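## Task

Lift a single wine glass down from the rack and set it standing upright on the table, apart from every other object. It counts as failed if any glass is tossed, released from higher than about a finger's width, or tips over while no gripper holds it; a bump as strong as falling a thumb's length may also fail it. The remaining glass must still hang straight in its curl.

## Robot and tools

Robot: two arms, left_arm and right_arm, each with a two-finger gripper. The fingers point along the gripper's +z axis and close along its y axis. end_effector_position is the spot between the pads, roughly 1 cm short of the fingertips.

Frames: the scene frame has its origin at table-top height, centred between the two nominal bases, with +z up, +x out over the table and left_arm toward +y (arm names do not match image sides). Bases: left_arm at (-0.008, +0.360, +0.044) m, right_arm at (+0.003, -0.308, +0.016) m, yawed slightly. Every hand pose, velocity and target in a result is given in that arm's own base frame; fixed cameras and the table use the scene frame. Reported hand positions may be off by a few cm, more when reaching far.

execute_actions(actions, cameras): actions is a list of actions; each action is a list of up to 15 rows, one per 1/30 s step, and a short action repeats its final row for the remaining steps. Each row has 14 numbers in [-1, 1]: dx, dy, dz, rx, ry, rz, opening for left_arm, then those seven for right_arm. The six pose numbers are an offset (not a pose) from the arm's Hand target as it stood when that action began, along the arm's base axes; every row counts from that same start, so sending the same offset again moves further. Scale: 1.0 = 0.6 m for dx/dy/dz, 180 degrees for rx/ry/rz, which together form one rotation vector about the Hand target position. Opening is absolute: +1 fully open (0.094 m), -1 shut. Sending zeros for an arm's six pose numbers re-requests its current Hand target; always send the opening you actually want, since 0 is a real command (half open). An empty actions list returns state plus images.

move(target, speed, blend, opening_speed, grip_force, blocking, cameras): target is one 14-number row, or a list of up to 15 rows, in the same layout and scale; every row is an offset from the Hand targets at the start of the move, not from the previous row. Paths are straight lines, all ending together, at least 0.5 s and cut off at 10 s. speed: m/s, 0.002 to 2.9, default 0.25 (rotation up to twice that in rad/s); one value or one per target. blend: corner rounding in m, 0 means stop at each target. opening_speed: opening change per second on the -1..+1 scale, at least 0.2; use it to close gently on a glass. grip_force: newtons per pad, 10 to 50, one value or one per arm; it persists, and low values close slowly. blocking=false returns after about 0.5 s while motion continues. Moves do not avoid obstacles or the other arm, and the gripper trails its path more at higher speed. Do not route a path near an arm's own base; go around it.

wait(seconds 0 to 10): lets time pass holding commands. stop(): brakes a running move. zoom_image(camera, region [x0, y0, x1, y1] pixels, at most 504 wide and high): enlarges part of a camera's latest image. finished_scene(scene): ends the current scene, given its number as shown in results; irreversible, so only call it once the glass stands alone and stable.

Cameras: cam_head_left, cam_head_right, cam_high, cam_low, cam_left_wrist, cam_right_wrist, each 672x504. cameras ["all"] shows all, [] none.

Results: end_effector_position (m) and end_effector_quat_wxyz per arm in its base frame; Hand target, the commanded pose after clipping, from which next offsets count; Tool commands; grip_measured, the measured opening on the command scale (reads slightly wide when empty, narrower than a hard part when squeezing); grip_effort_nm, motor effort (negative closing), not pad force; joint positions and torques; Joint velocities, which may be omitted when all are within noise. A move adds a 'move:' line: done (within 10 mm and 2 degrees), off_target, moving, held, fault, plus limits such as paced (pose clipped) or held (steps withheld). Done does not mean nothing is touched.

Control notes: commanded orientation is clipped to 40 degrees from the measured one per step. Grippers often settle short or sag and tilt under weight; check each result and correct with a further offset. A blocked arm keeps pushing until you command its target back. Tiny moves may go sideways or not at all.

Avoid: releasing a glass above the table, tipping it, fast contacts, knocking the other glass, arm-to-arm contact (including closing on the other gripper), pressing wrist camera cables on anything, items leaving the table. Glasses break: close slowly with opening_speed and modest grip_force, lower until resting before opening. Motor heat rises when holding loads or straining; MOTOR HOT appears at 75 °C, at 90 °C the arm folds and stops working, at 100 °C it collapses.

Each tool is called after "Call:" by a JSON object that holds its "name" and its "arguments".

## Session

Call:
{"name": "execute_actions", "arguments": {"actions": []}}

Scene clock: 0.00 s.
left_arm: end_effector_position=(+0.3920, +0.0148, +0.0782) grip_measured=+1.000 grip_effort_nm=n/a end_effector_quat_wxyz=(+0.549, -0.041, +0.834, +0.028) | right_arm: end_effector_position=(+0.3988, -0.0248, +0.0738) grip_measured=+1.000 grip_effort_nm=n/a end_effector_quat_wxyz=(+0.540, +0.024, +0.840, -0.037)
Joint positions: left_arm=[-0.004 1.543 0.381 0.753 -0.095 -0.039 0.094] | right_arm=[-0.039 1.577 0.414 0.735 0.052 -0.016 0.094]
Joint velocities: within noise
Joint torques (N m): no reading
Heat: left arm: 30 °C; right arm: 29 °C.
Hand target: left_arm +0.3932, +0.0148, +0.0804; +0.551, -0.041, +0.833, +0.028 | right_arm +0.4000, -0.0248, +0.0763; +0.542, +0.024, +0.839, -0.037
Tool commands: left_gripper/opening=+1.0 right_gripper/opening=+1.0

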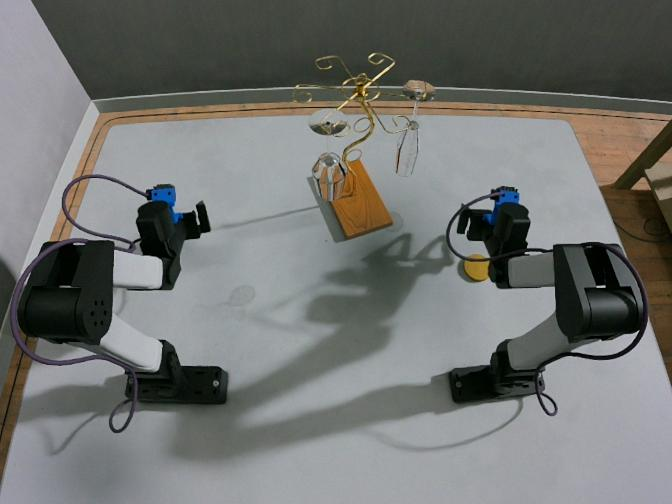

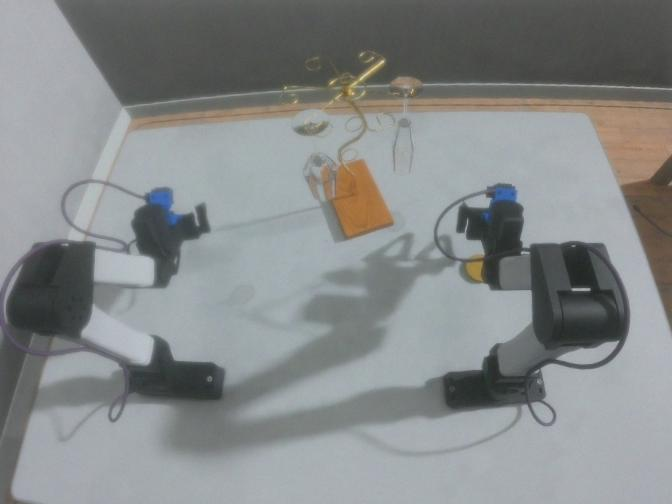

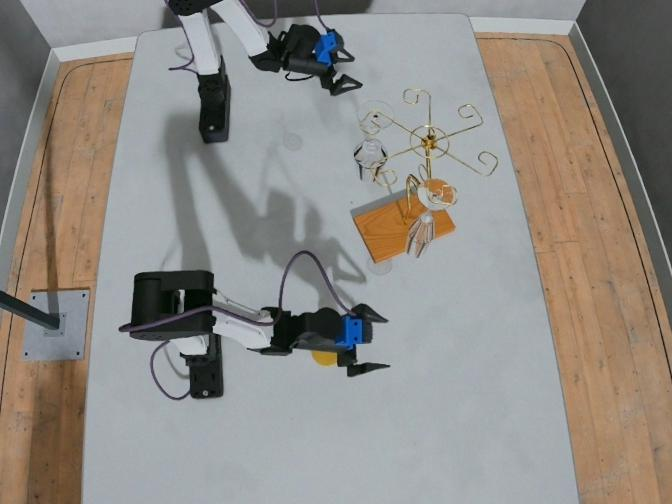

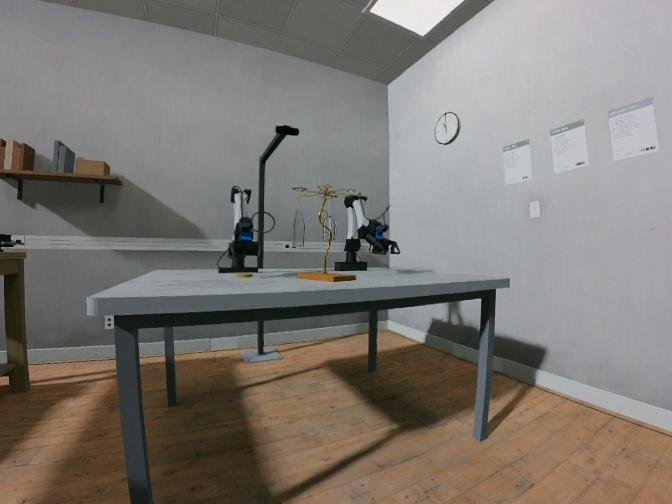

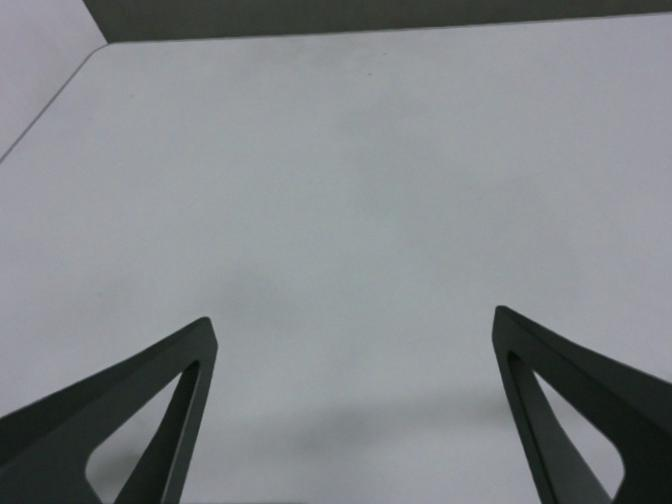

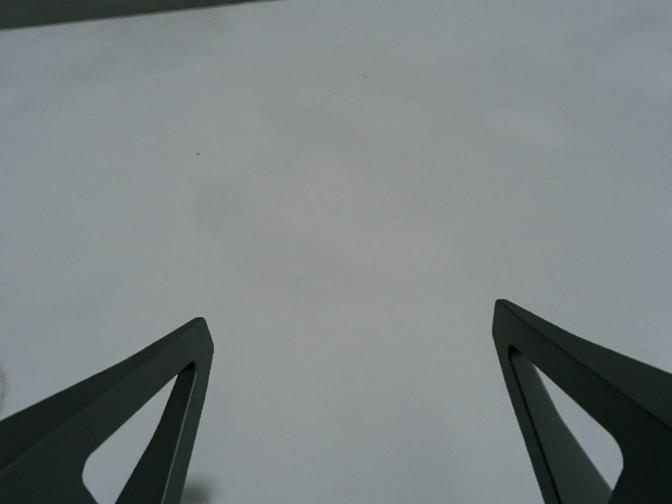

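Call:
{"name": "zoom_image", "arguments": {"camera": "cam_head_left", "region": [280, 40, 460, 250]}}

Call:
{"name": "zoom_image", "arguments": {"camera": "cam_head_right", "region": [260, 40, 440, 250]}}

Call:
{"name": "zoom_image", "arguments": {"camera": "cam_high", "region": [330, 70, 520, 290]}}

Call:
{"name": "zoom_image", "arguments": {"camera": "cam_low", "region": [200, 160, 420, 300]}}

Scaled by 2.400 from the camera's 672x504 image, which has a finer 960x720 frame.

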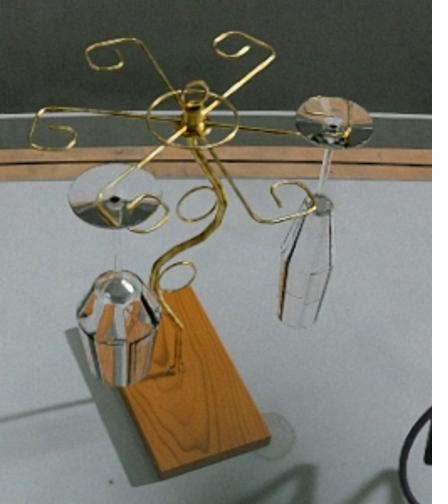

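Scaled by 2.400 from the camera's 672x504 image, which has a finer 960x720 frame.

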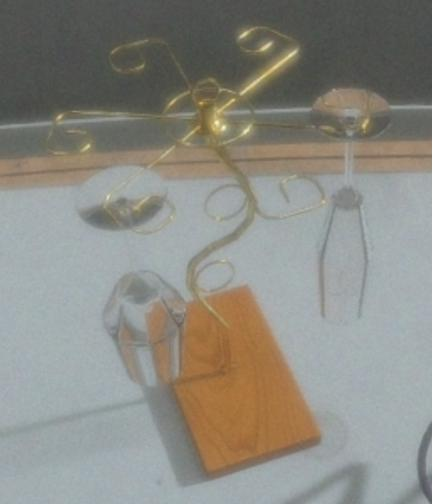

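Scaled by 2.291 from the camera's 672x504 image, which has a finer 960x720 frame.

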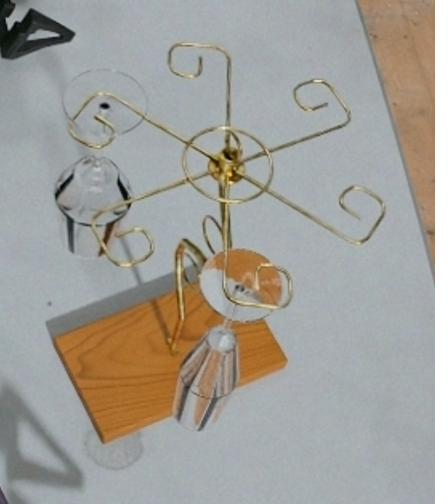

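Scaled by 2.291 from the camera's 672x504 image, which has a finer 960x720 frame.

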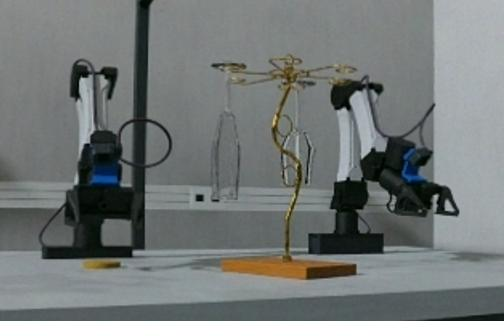

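Call:
{"name": "zoom_image", "arguments": {"camera": "cam_high", "region": [345, 80, 445, 170]}}

Call:
{"name": "zoom_image", "arguments": {"camera": "cam_high", "region": [390, 160, 480, 270]}}

Call:
{"name": "zoom_image", "arguments": {"camera": "cam_high", "region": [400, 75, 510, 185]}}

Call:
{"name": "zoom_image", "arguments": {"camera": "cam_head_left", "region": [300, 90, 370, 150]}}

Call:
{"name": "zoom_image", "arguments": {"camera": "cam_head_left", "region": [370, 70, 450, 190]}}

Scaled by 5.040 from the camera's 672x504 image, which has a finer 960x720 frame.

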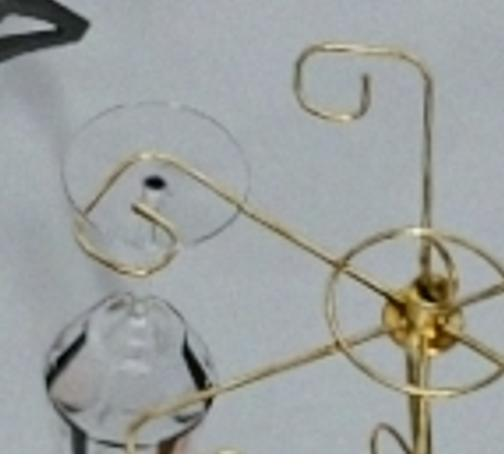

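Scaled by 4.582 from the camera's 672x504 image, which has a finer 960x720 frame.

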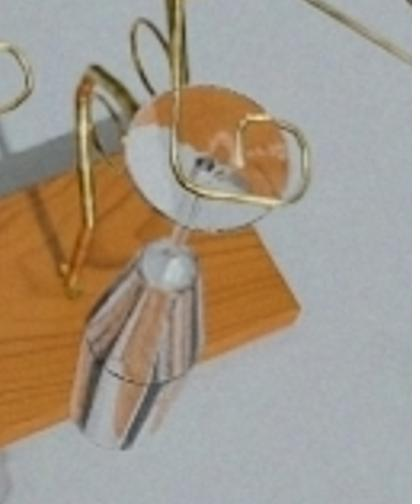

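Scaled by 4.582 from the camera's 672x504 image, which has a finer 960x720 frame.

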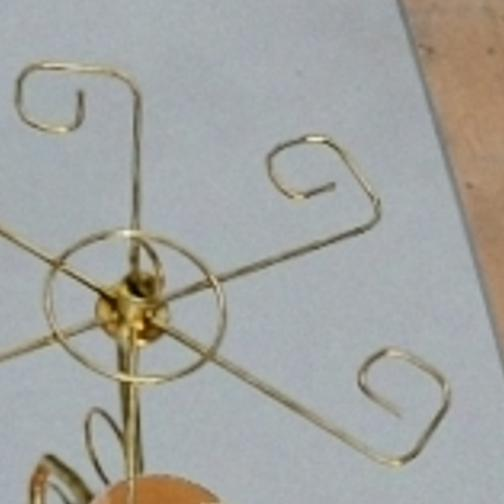

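Scaled by 7.200 from the camera's 672x504 image, which has a finer 960x720 frame.

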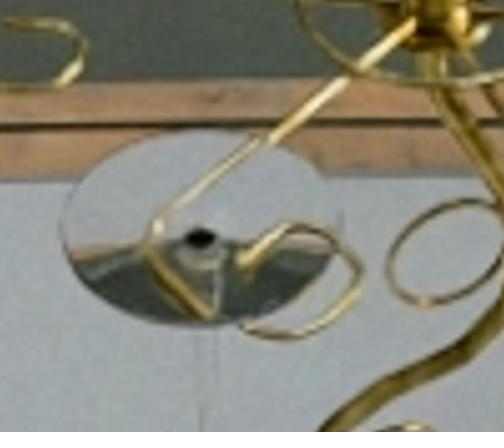

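Scaled by 4.200 from the camera's 672x504 image, which has a finer 960x720 frame.

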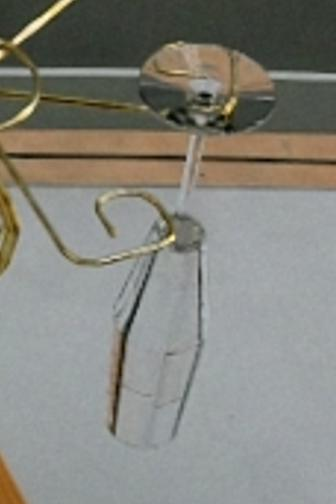

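Call:
{"name": "move", "arguments": {"target": [-0.2017, -0.418, 0.133, -0.0139, -0.0435, -0.259, 1.0, 0, 0, 0, 0, 0, 0, 1.0], "speed": 0.3, "cameras": ["cam_left_wrist", "cam_head_left", "cam_high"]}}

Scene clock: 52.60 s.
left_arm: end_effector_position=(+0.2703, -0.2305, +0.1528) grip_measured=+1.000 grip_effort_nm=0.01 end_effector_quat_wxyz=(+0.565, +0.273, +0.750, -0.211) | right_arm: end_effector_position=(+0.3988, -0.0248, +0.0738) grip_measured=+1.000 grip_effort_nm=0.03 end_effector_quat_wxyz=(+0.540, +0.024, +0.840, -0.037)
Joint positions: left_arm=[-0.705 1.096 0.324 0.495 0.002 -0.008 0.094] | right_arm=[-0.039 1.577 0.414 0.735 0.052 -0.016 0.094]
Joint torques (N m): left_arm=[-1.01 -2.13 9.16 2.34 0 0.09] | right_arm=[0.14 -7.06 5.01 2.05 -0.01 -0.07]
Heat: left arm: 39 °C; right arm: 34 °C.
Hand target: left_arm +0.2722, -0.2359, +0.1602; +0.570, +0.278, +0.743, -0.213 | right_arm +0.4000, -0.0248, +0.0763; +0.542, +0.024, +0.839, -0.037
Off the commanded pose: left_arm 0.009 m, 1 deg | right_arm 0.003 m, 0 deg.
move: done
camera_calibration:
cam_left_wrist: T_world_to_cam=[[-0.624409, -0.776489, -0.0847273, 0.00588345], [-0.520828, 0.494731, -0.695686, 0.389861], [0.58211, -0.390264, -0.713332, -0.0124498], [0, 0, 0, 1]] pos_world=[0.213971, -0.193167, 0.262838]
Images, in order (width x height): cam_head_left 672x504, cam_high 672x504, cam_left_wrist 672x504.

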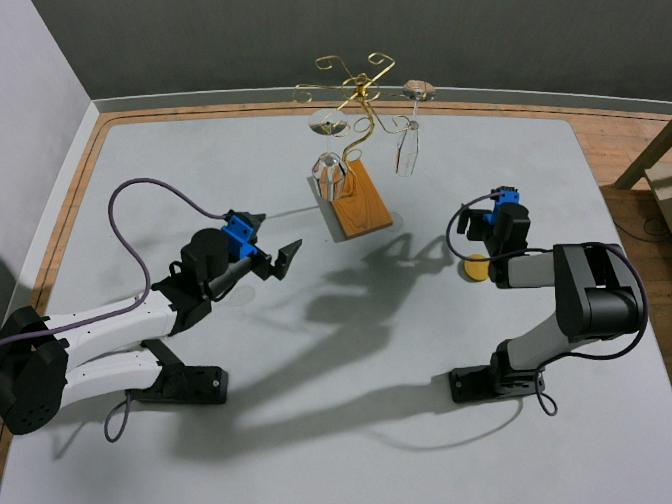

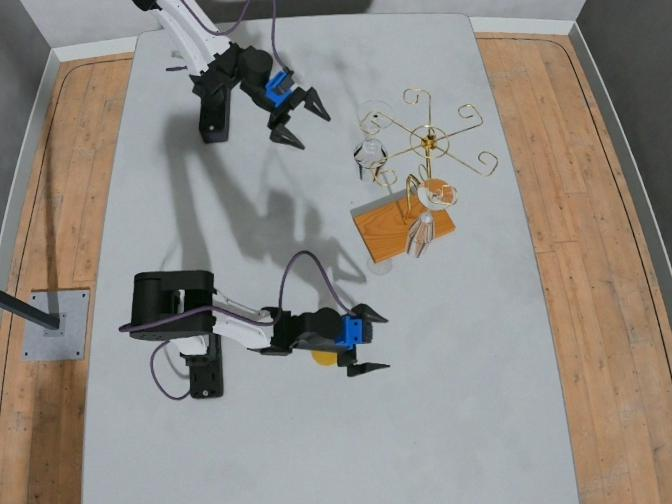

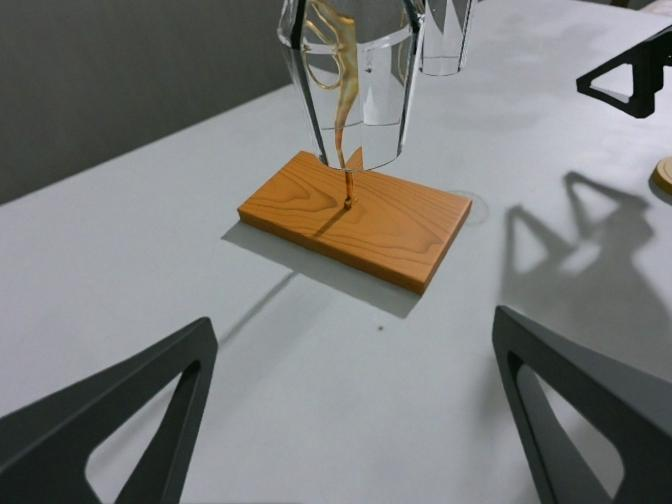

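Call:
{"name": "move", "arguments": {"target": [0.0117, -0.0117, 0.0767, -0.0547, -0.0629, 0, 1.0, 0, 0, 0, 0, 0, 0, 1.0], "speed": 0.2, "cameras": ["cam_left_wrist", "cam_head_left", "cam_high"]}}

Scene clock: 58.30 s.
left_arm: end_effector_position=(+0.2825, -0.2409, +0.2120) grip_measured=+1.000 grip_effort_nm=0.01 end_effector_quat_wxyz=(+0.665, +0.242, +0.662, -0.248) | right_arm: end_effector_position=(+0.3988, -0.0248, +0.0738) grip_measured=+1.000 grip_effort_nm=0.03 end_effector_quat_wxyz=(+0.540, +0.024, +0.840, -0.037)
Joint positions: left_arm=[-0.705 1.174 0.314 0.866 0.002 -0.007 0.094] | right_arm=[-0.039 1.577 0.414 0.735 0.052 -0.016 0.094]
Joint torques (N m): left_arm=[-1.28 -2.3 5.56 2.51 -0.02 0.05] | right_arm=[0.29 -7.1 4.93 2.06 -0.01 -0.06]
Heat: left arm: 40 °C; right arm: 34 °C.
Hand target: left_arm +0.2792, -0.2430, +0.2063; +0.662, +0.248, +0.662, -0.247 | right_arm +0.4000, -0.0248, +0.0763; +0.542, +0.024, +0.839, -0.037
Off the commanded pose: left_arm 0.007 m, 1 deg | right_arm 0.003 m, 0 deg.
move: done
camera_calibration:
cam_left_wrist: T_world_to_cam=[[-0.607259, -0.79104, -0.074104, -0.000180408], [-0.351147, 0.350887, -0.868086, 0.396499], [0.712694, -0.501132, -0.490851, -0.0920761], [0, 0, 0, 1]] pos_world=[0.204742, -0.185411, 0.298987]
Images, in order (width x height): cam_head_left 672x504, cam_high 672x504, cam_left_wrist 672x504.

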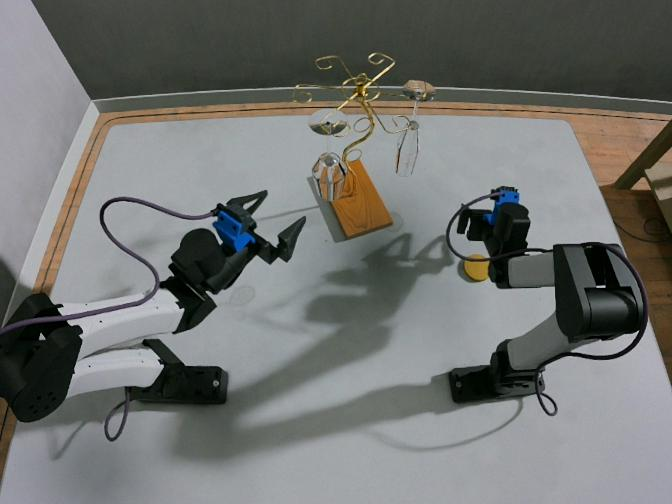

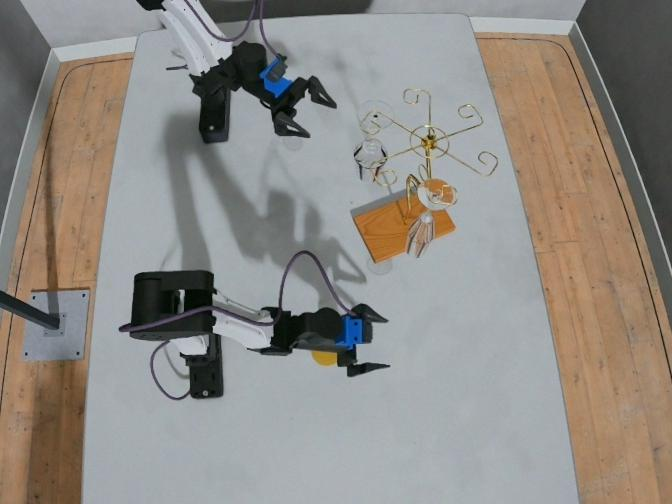

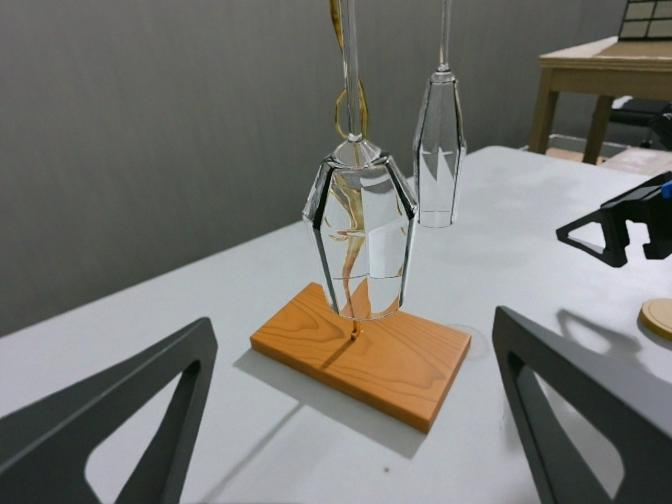

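Call:
{"name": "zoom_image", "arguments": {"camera": "cam_left_wrist", "region": [270, 0, 490, 340]}}

Scaled by 1.482 from the camera's 672x504 image, which has a finer 960x720 frame.

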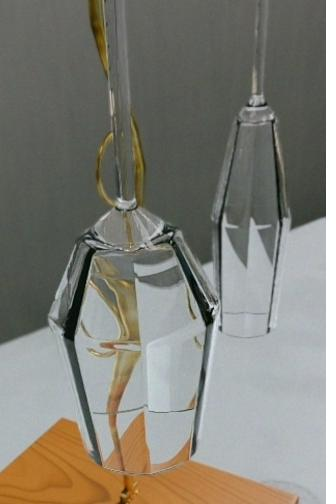

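Call:
{"name": "move", "arguments": {"target": [0, 0, 0.206, 0.0547, 0.0629, 0, 1.0, 0, 0, 0, 0, 0, 0, 1.0], "speed": 0.25, "cameras": ["cam_left_wrist", "cam_head_left", "cam_high", "cam_low"]}}

Call:
{"name": "zoom_image", "arguments": {"camera": "cam_left_wrist", "region": [200, 0, 500, 330]}}

Scene clock: 63.53 s.
left_arm: end_effector_position=(+0.2807, -0.2393, +0.3196) grip_measured=+1.000 grip_effort_nm=0.01 end_effector_quat_wxyz=(+0.564, +0.274, +0.750, -0.211) | right_arm: end_effector_position=(+0.3988, -0.0248, +0.0738) grip_measured=+1.000 grip_effort_nm=0.03 end_effector_quat_wxyz=(+0.540, +0.024, +0.840, -0.037)
Joint positions: left_arm=[-0.705 1.024 0.978 -0.231 0.002 -0.007 0.094] | right_arm=[-0.039 1.577 0.414 0.735 0.052 -0.016 0.094]
Joint torques (N m): left_arm=[-1.29 -2.4 10.52 2.23 -0.01 0.05] | right_arm=[0.14 -7.23 5.07 2.05 0.05 -0.06]
Heat: left arm: 40 °C; right arm: 34 °C.
Hand target: left_arm +0.2792, -0.2430, +0.3298; +0.570, +0.279, +0.743, -0.213 | right_arm +0.4000, -0.0248, +0.0763; +0.542, +0.024, +0.839, -0.037
Off the commanded pose: left_arm 0.011 m, 1 deg | right_arm 0.003 m, 0 deg.
move: off_target (left_arm)
camera_calibration:
cam_left_wrist: T_world_to_cam=[[-0.624609, -0.77625, -0.085444, 0.0200091], [-0.52105, 0.495741, -0.694801, 0.515662], [0.581697, -0.389458, -0.714109, 0.0976674], [0, 0, 0, 1]] pos_world=[0.224371, -0.202065, 0.429737]
Images, in order (width x height): cam_head_left 672x504, cam_high 672x504, cam_low 672x504, cam_left_wrist 672x504.

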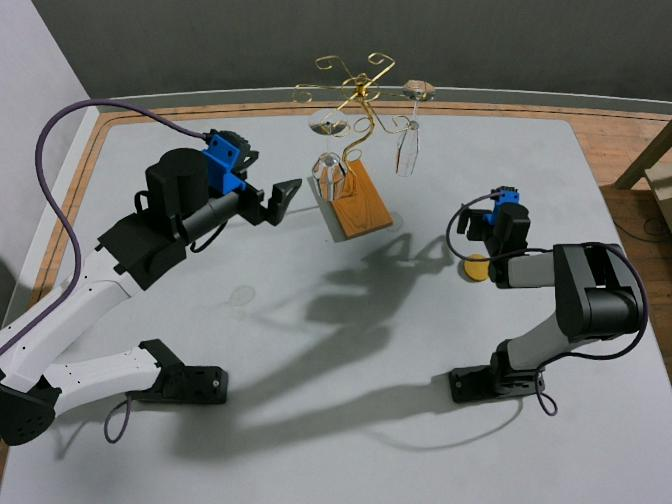

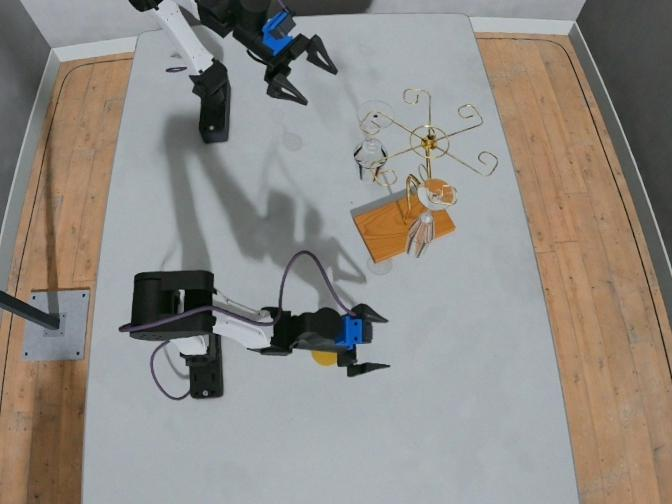

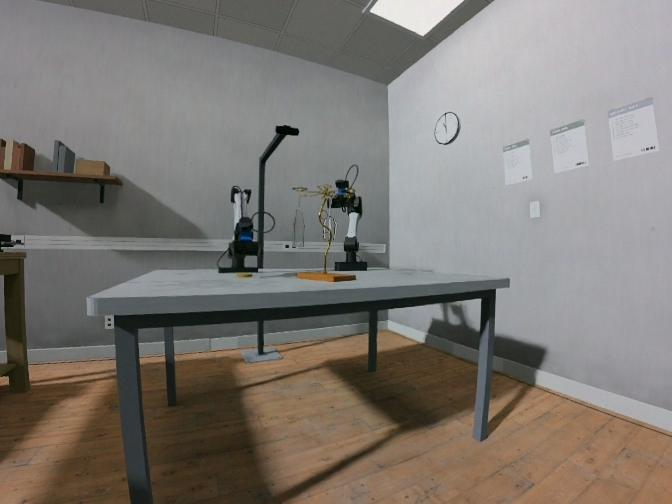

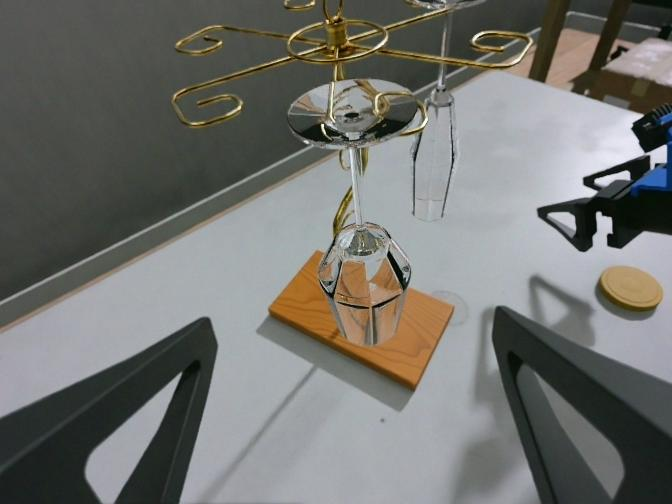

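Scaled by 1.527 from the camera's 672x504 image, which has a finer 960x720 frame.

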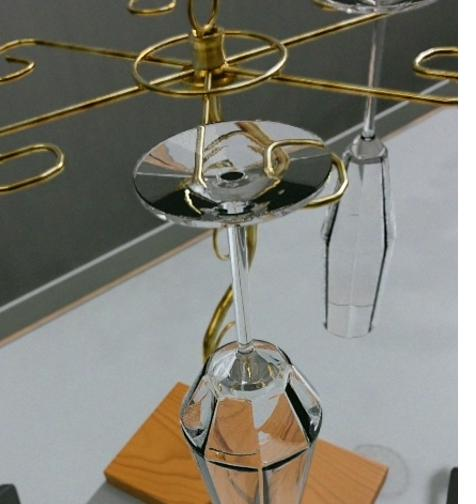

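Call:
{"name": "move", "arguments": {"target": [0.0422, -0.0345, -0.263, -0.0547, -0.0629, 0, 1.0, 0, 0, 0, 0, 0, 0, 1.0], "speed": 0.25, "cameras": ["cam_left_wrist", "cam_head_left", "cam_high"]}}

Scene clock: 88.77 s.
left_arm: end_effector_position=(+0.3071, -0.2618, +0.1767) grip_measured=+1.000 grip_effort_nm=0.01 end_effector_quat_wxyz=(+0.665, +0.242, +0.662, -0.248) | right_arm: end_effector_position=(+0.3988, -0.0248, +0.0738) grip_measured=+1.000 grip_effort_nm=0.03 end_effector_quat_wxyz=(+0.540, +0.024, +0.840, -0.037)
Joint positions: left_arm=[-0.705 1.512 0.343 1.176 0.002 -0.007 0.094] | right_arm=[-0.039 1.577 0.414 0.735 0.052 -0.016 0.094]
Joint torques (N m): left_arm=[-0.88 -4.07 4.88 2.46 0.02 0.05] | right_arm=[0.28 -7.13 4.92 2.06 0.04 -0.07]
Heat: left arm: 43 °C; right arm: 35 °C.
Hand target: left_arm +0.3046, -0.2638, +0.1720; +0.662, +0.248, +0.662, -0.247 | right_arm +0.4000, -0.0248, +0.0763; +0.542, +0.024, +0.839, -0.037
Off the commanded pose: left_arm 0.006 m, 1 deg | right_arm 0.003 m, 0 deg.
move: done
camera_calibration:
cam_left_wrist: T_world_to_cam=[[-0.607232, -0.791036, -0.0743756, -0.00439207], [-0.35071, 0.350857, -0.868275, 0.381648], [0.712932, -0.50116, -0.490476, -0.137547], [0, 0, 0, 1]] pos_world=[0.229242, -0.206311, 0.263586]
Images, in order (width x height): cam_head_left 672x504, cam_high 672x504, cam_left_wrist 672x504.

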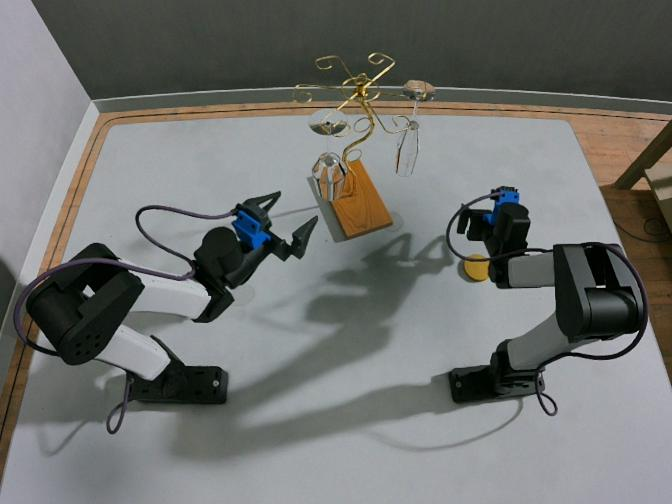

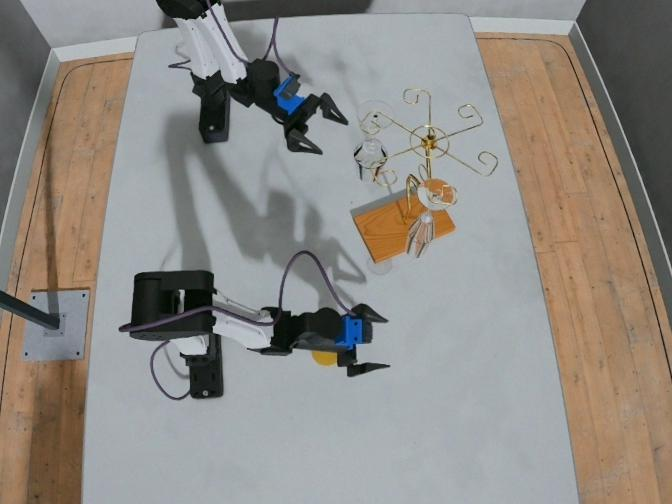

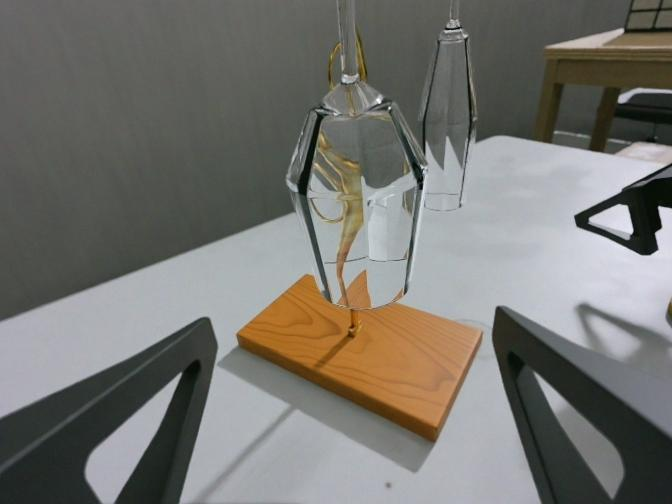

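Call:
{"name": "move", "arguments": {"target": [0.1277, -0.101, 0.0, 0, 0, 0, 1.0, 0, 0, 0, 0, 0, 0, 1.0], "speed": 0.1, "cameras": ["cam_left_wrist", "cam_head_left", "cam_high"]}}

Call:
{"name": "zoom_image", "arguments": {"camera": "cam_left_wrist", "region": [170, 0, 550, 504]}}

Call:
{"name": "zoom_image", "arguments": {"camera": "cam_high", "region": [280, 50, 460, 230]}}

Call:
{"name": "zoom_image", "arguments": {"camera": "cam_head_left", "region": [230, 90, 400, 260]}}

Scene clock: 95.37 s.
left_arm: end_effector_position=(+0.3756, -0.3228, +0.1738) grip_measured=+1.000 grip_effort_nm=0.01 end_effector_quat_wxyz=(+0.662, +0.246, +0.661, -0.252) | right_arm: end_effector_position=(+0.3988, -0.0248, +0.0738) grip_measured=+1.000 grip_effort_nm=0.03 end_effector_quat_wxyz=(+0.540, +0.024, +0.840, -0.037)
Joint positions: left_arm=[-0.705 1.832 0.703 1.133 0.015 -0.007 0.094] | right_arm=[-0.039 1.577 0.414 0.735 0.052 -0.016 0.094]
Joint torques (N m): left_arm=[0.35 -7.16 7.6 2.24 0.02 0.06] | right_arm=[0.21 -7.2 4.98 2.03 -0.02 -0.07]
Heat: left arm: 43 °C; right arm: 35 °C.
Hand target: left_arm +0.3812, -0.3244, +0.1720; +0.662, +0.248, +0.662, -0.247 | right_arm +0.4000, -0.0248, +0.0763; +0.542, +0.024, +0.839, -0.037
Off the commanded pose: left_arm 0.006 m, 1 deg | right_arm 0.003 m, 0 deg.
move: done
camera_calibration:
cam_left_wrist: T_world_to_cam=[[-0.616924, -0.78348, -0.0745919, -0.00510464], [-0.347856, 0.356464, -0.867139, 0.425096], [0.705975, -0.509011, -0.492449, -0.217994], [0, 0, 0, 1]] pos_world=[0.298621, -0.266492, 0.260886]
Images, in order (width x height): cam_head_left 672x504, cam_high 672x504, cam_left_wrist 672x504.

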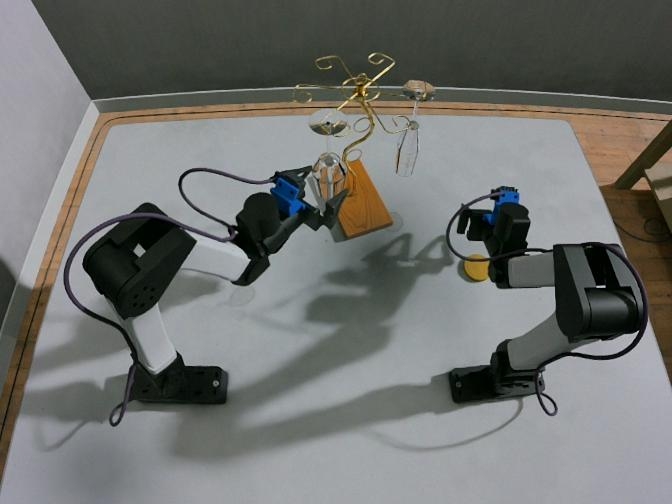

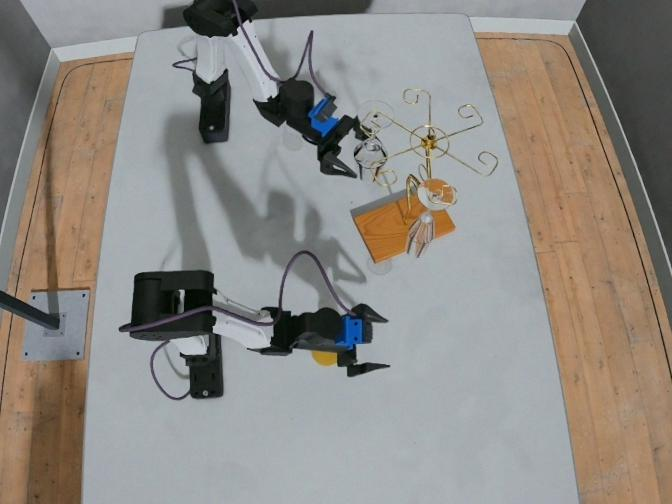

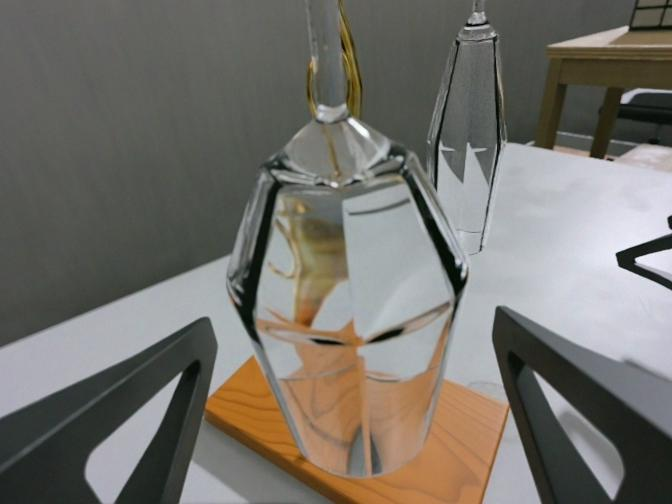

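Scaled by 1.000.

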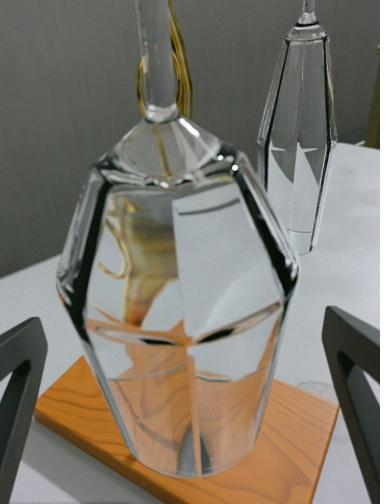

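Scaled by 2.800 from the camera's 672x504 image, which has a finer 960x720 frame.

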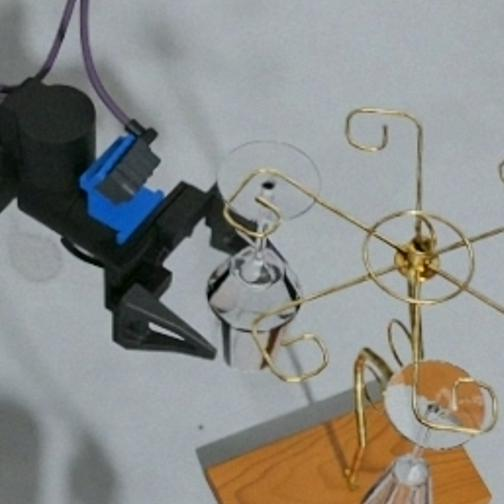

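Scaled by 2.965 from the camera's 672x504 image, which has a finer 960x720 frame.

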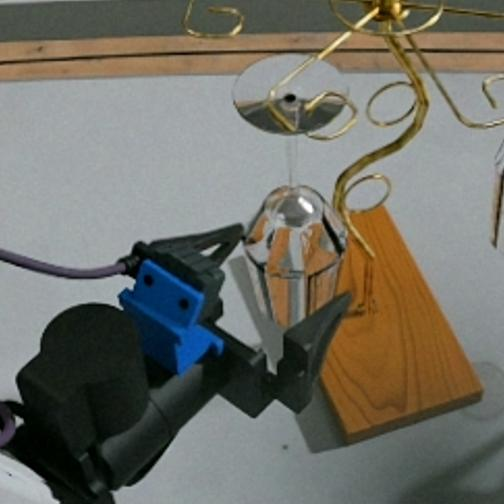

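Call:
{"name": "move", "arguments": {"target": [0.0092, 0.0032, 0.01, 0, 0, 0, 1.0, 0, 0, 0, 0, 0, 0, 1.0], "speed": 0.05, "cameras": ["cam_left_wrist"]}}

Scene clock: 98.23 s.
left_arm: end_effector_position=(+0.3807, -0.3226, +0.1738) grip_measured=+1.000 grip_effort_nm=0.01 end_effector_quat_wxyz=(+0.658, +0.248, +0.665, -0.251) | right_arm: end_effector_position=(+0.3988, -0.0248, +0.0738) grip_measured=+1.000 grip_effort_nm=0.03 end_effector_quat_wxyz=(+0.540, +0.024, +0.840, -0.037)
Joint positions: left_arm=[-0.693 1.832 0.723 1.101 0.03 -0.007 0.094] | right_arm=[-0.039 1.577 0.414 0.735 0.052 -0.016 0.094]
Joint torques (N m): left_arm=[0.61 -8.47 7.76 2.32 0.03 0.05] | right_arm=[0.17 -7.16 5.03 2.06 0.02 -0.09]
Heat: left arm: 43 °C; right arm: 36 °C.
Hand target: left_arm +0.3867, -0.3224, +0.1781; +0.662, +0.248, +0.662, -0.247 | right_arm +0.4000, -0.0248, +0.0763; +0.542, +0.024, +0.839, -0.037
Off the commanded pose: left_arm 0.007 m, 1 deg | right_arm 0.003 m, 0 deg.
move: done
camera_calibration:
cam_left_wrist: T_world_to_cam=[[-0.619737, -0.781219, -0.0749814, 0.0000764304], [-0.355228, 0.364422, -0.860819, 0.431072], [0.699813, -0.506846, -0.503357, -0.216533], [0, 0, 0, 1]] pos_world=[0.304709, -0.266782, 0.262087]
Images, in order (width x height): cam_left_wrist 672x504.

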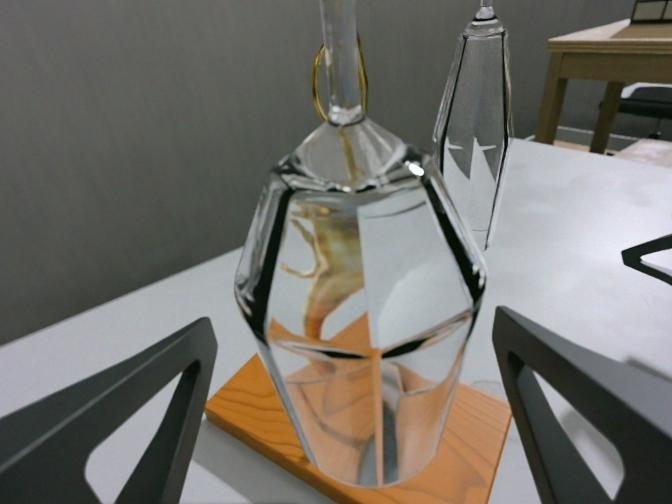

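Call:
{"name": "zoom_image", "arguments": {"camera": "cam_left_wrist", "region": [180, 240, 530, 504]}}

Scaled by 1.440 from the camera's 672x504 image, which has a finer 960x720 frame.

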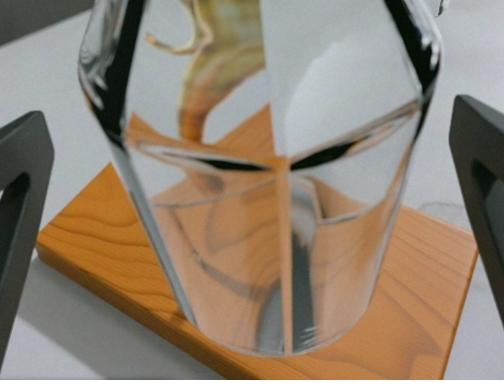

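Call:
{"name": "move", "arguments": {"target": [-0.0043, -0.0052, 0.0133, 0, 0, 0, 1.0, 0, 0, 0, 0, 0, 0, 1.0], "speed": 0.05, "cameras": ["cam_left_wrist"]}}

Call:
{"name": "zoom_image", "arguments": {"camera": "cam_left_wrist", "region": [180, 240, 530, 504]}}

Scene clock: 101.57 s.
left_arm: end_effector_position=(+0.3818, -0.3236, +0.1684) grip_measured=+1.000 grip_effort_nm=0.01 end_effector_quat_wxyz=(+0.648, +0.252, +0.674, -0.248) | right_arm: end_effector_position=(+0.3988, -0.0248, +0.0738) grip_measured=+1.000 grip_effort_nm=0.03 end_effector_quat_wxyz=(+0.540, +0.024, +0.840, -0.037)
Joint positions: left_arm=[-0.693 1.832 0.732 1.065 0.03 -0.007 0.094] | right_arm=[-0.039 1.577 0.414 0.735 0.052 -0.016 0.094]
Joint torques (N m): left_arm=[-0.54 -11.17 7.79 2.25 -0.1 0.04] | right_arm=[0.32 -7.27 4.93 2.04 0 -0.05]
Heat: left arm: 43 °C; right arm: 36 °C.
Hand target: left_arm +0.3841, -0.3256, +0.1861; +0.662, +0.248, +0.662, -0.247 | right_arm +0.4000, -0.0248, +0.0763; +0.542, +0.024, +0.839, -0.037
Off the commanded pose: left_arm 0.018 m, 2 deg | right_arm 0.003 m, 0 deg.
move: off_target (left_arm)
camera_calibration:
cam_left_wrist: T_world_to_cam=[[-0.621658, -0.779642, -0.0754932, 0.000905989], [-0.373411, 0.379701, -0.846399, 0.436676], [0.688553, -0.497981, -0.527171, -0.209379], [0, 0, 0, 1]] pos_world=[0.307791, -0.269367, 0.259292]
Images, in order (width x height): cam_left_wrist 672x504.

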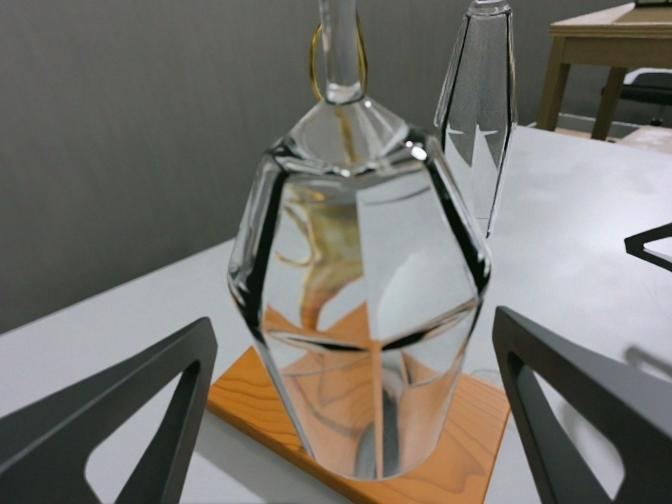

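Scaled by 1.440 from the camera's 672x504 image, which has a finer 960x720 frame.

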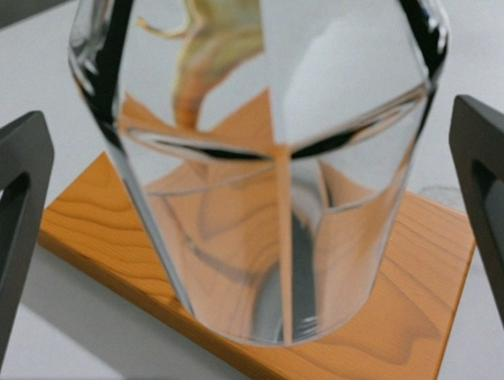

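Call:
{"name": "move", "arguments": {"target": [-0.007, -0.0083, 0.0, -0.0091, -0.0105, 0, 1.0, 0, 0, 0, 0, 0, 0, 1.0], "speed": 0.05, "cameras": ["cam_left_wrist"]}}

Call:
{"name": "zoom_image", "arguments": {"camera": "cam_left_wrist", "region": [180, 240, 530, 504]}}

Scene clock: 105.93 s.
left_arm: end_effector_position=(+0.3779, -0.3282, +0.1861) grip_measured=+1.000 grip_effort_nm=0.00 end_effector_quat_wxyz=(+0.672, +0.245, +0.650, -0.258) | right_arm: end_effector_position=(+0.3988, -0.0248, +0.0738) grip_measured=+1.000 grip_effort_nm=0.03 end_effector_quat_wxyz=(+0.540, +0.024, +0.840, -0.037)
Joint positions: left_arm=[-0.708 1.832 0.732 1.136 0.02 -0.007 0.094] | right_arm=[-0.039 1.577 0.414 0.735 0.052 -0.016 0.094]
Joint torques (N m): left_arm=[-0.95 -7.45 6.79 2.47 -0.21 0.04] | right_arm=[0.36 -7.1 4.96 2.02 0 -0.05]
Heat: left arm: 43 °C; right arm: 36 °C.
Hand target: left_arm +0.3798, -0.3307, +0.1860; +0.677, +0.243, +0.648, -0.253 | right_arm +0.4000, -0.0248, +0.0763; +0.542, +0.024, +0.839, -0.037
Off the commanded pose: left_arm 0.003 m, 1 deg | right_arm 0.003 m, 0 deg.
move: done
camera_calibration:
cam_left_wrist: T_world_to_cam=[[-0.621774, -0.779729, -0.0736204, -0.00414456], [-0.324305, 0.341886, -0.882009, 0.427581], [0.712898, -0.524535, -0.465446, -0.229118], [0, 0, 0, 1]] pos_world=[0.299427, -0.269596, 0.270183]
Images, in order (width x height): cam_left_wrist 672x504.

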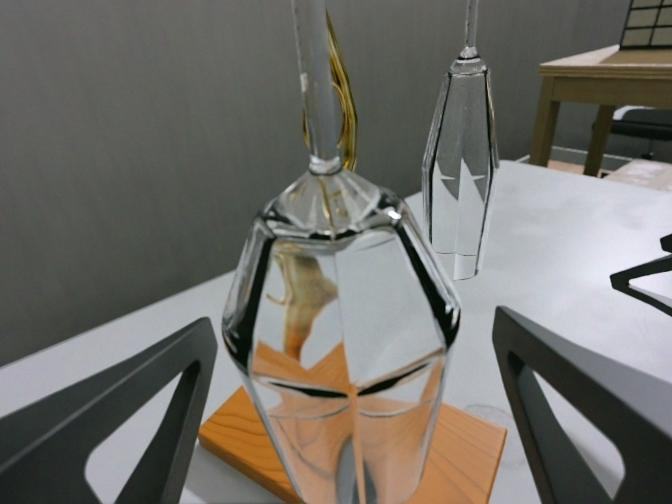

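Scaled by 1.440 from the camera's 672x504 image, which has a finer 960x720 frame.

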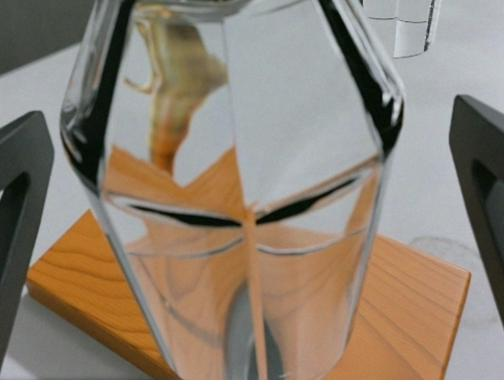

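Call:
{"name": "move", "arguments": {"target": [0.0087, 0.0103, 0.0, 0, 0, 0, 1.0, 0, 0, 0, 0, 0, 0, 1.0], "speed": 0.05, "cameras": ["cam_left_wrist"]}}

Call:
{"name": "zoom_image", "arguments": {"camera": "cam_left_wrist", "region": [180, 240, 530, 504]}}

Scene clock: 108.40 s.
left_arm: end_effector_position=(+0.3804, -0.3253, +0.1863) grip_measured=+1.000 grip_effort_nm=0.01 end_effector_quat_wxyz=(+0.673, +0.243, +0.650, -0.256) | right_arm: end_effector_position=(+0.3988, -0.0248, +0.0738) grip_measured=+1.000 grip_effort_nm=0.03 end_effector_quat_wxyz=(+0.540, +0.024, +0.840, -0.037)
Joint positions: left_arm=[-0.7 1.832 0.732 1.137 0.022 -0.007 0.094] | right_arm=[-0.039 1.577 0.414 0.735 0.052 -0.016 0.094]
Joint torques (N m): left_arm=[0.55 -7.43 6.79 2.47 0.01 0.04] | right_arm=[0.28 -7.1 4.97 2.02 -0.01 -0.06]
Heat: left arm: 44 °C; right arm: 36 °C.
Hand target: left_arm +0.3851, -0.3244, +0.1860; +0.677, +0.243, +0.648, -0.253 | right_arm +0.4000, -0.0248, +0.0763; +0.542, +0.024, +0.839, -0.037
Off the commanded pose: left_arm 0.005 m, 1 deg | right_arm 0.003 m, 0 deg.
move: done
camera_calibration:
cam_left_wrist: T_world_to_cam=[[-0.616956, -0.783549, -0.0735994, -0.00342385], [-0.325855, 0.339456, -0.882376, 0.427387], [0.716369, -0.520405, -0.464752, -0.229329], [0, 0, 0, 1]] pos_world=[0.301438, -0.267105, 0.270283]
Images, in order (width x height): cam_left_wrist 672x504.

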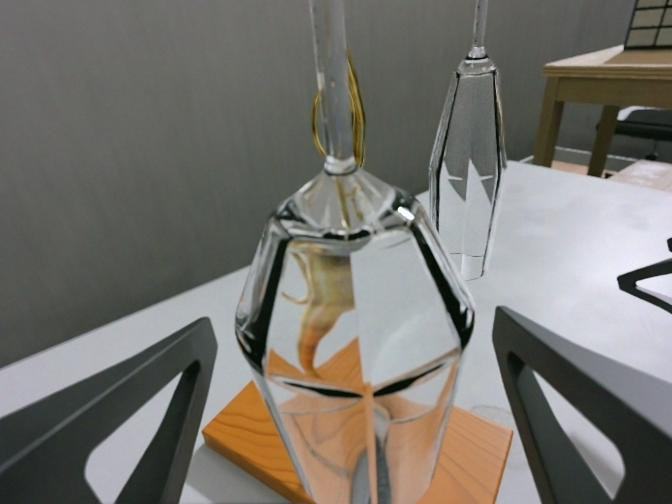

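Scaled by 1.440 from the camera's 672x504 image, which has a finer 960x720 frame.

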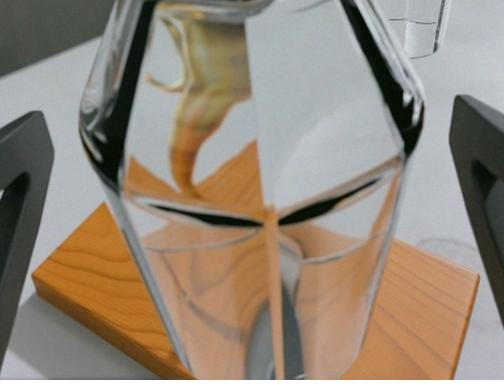

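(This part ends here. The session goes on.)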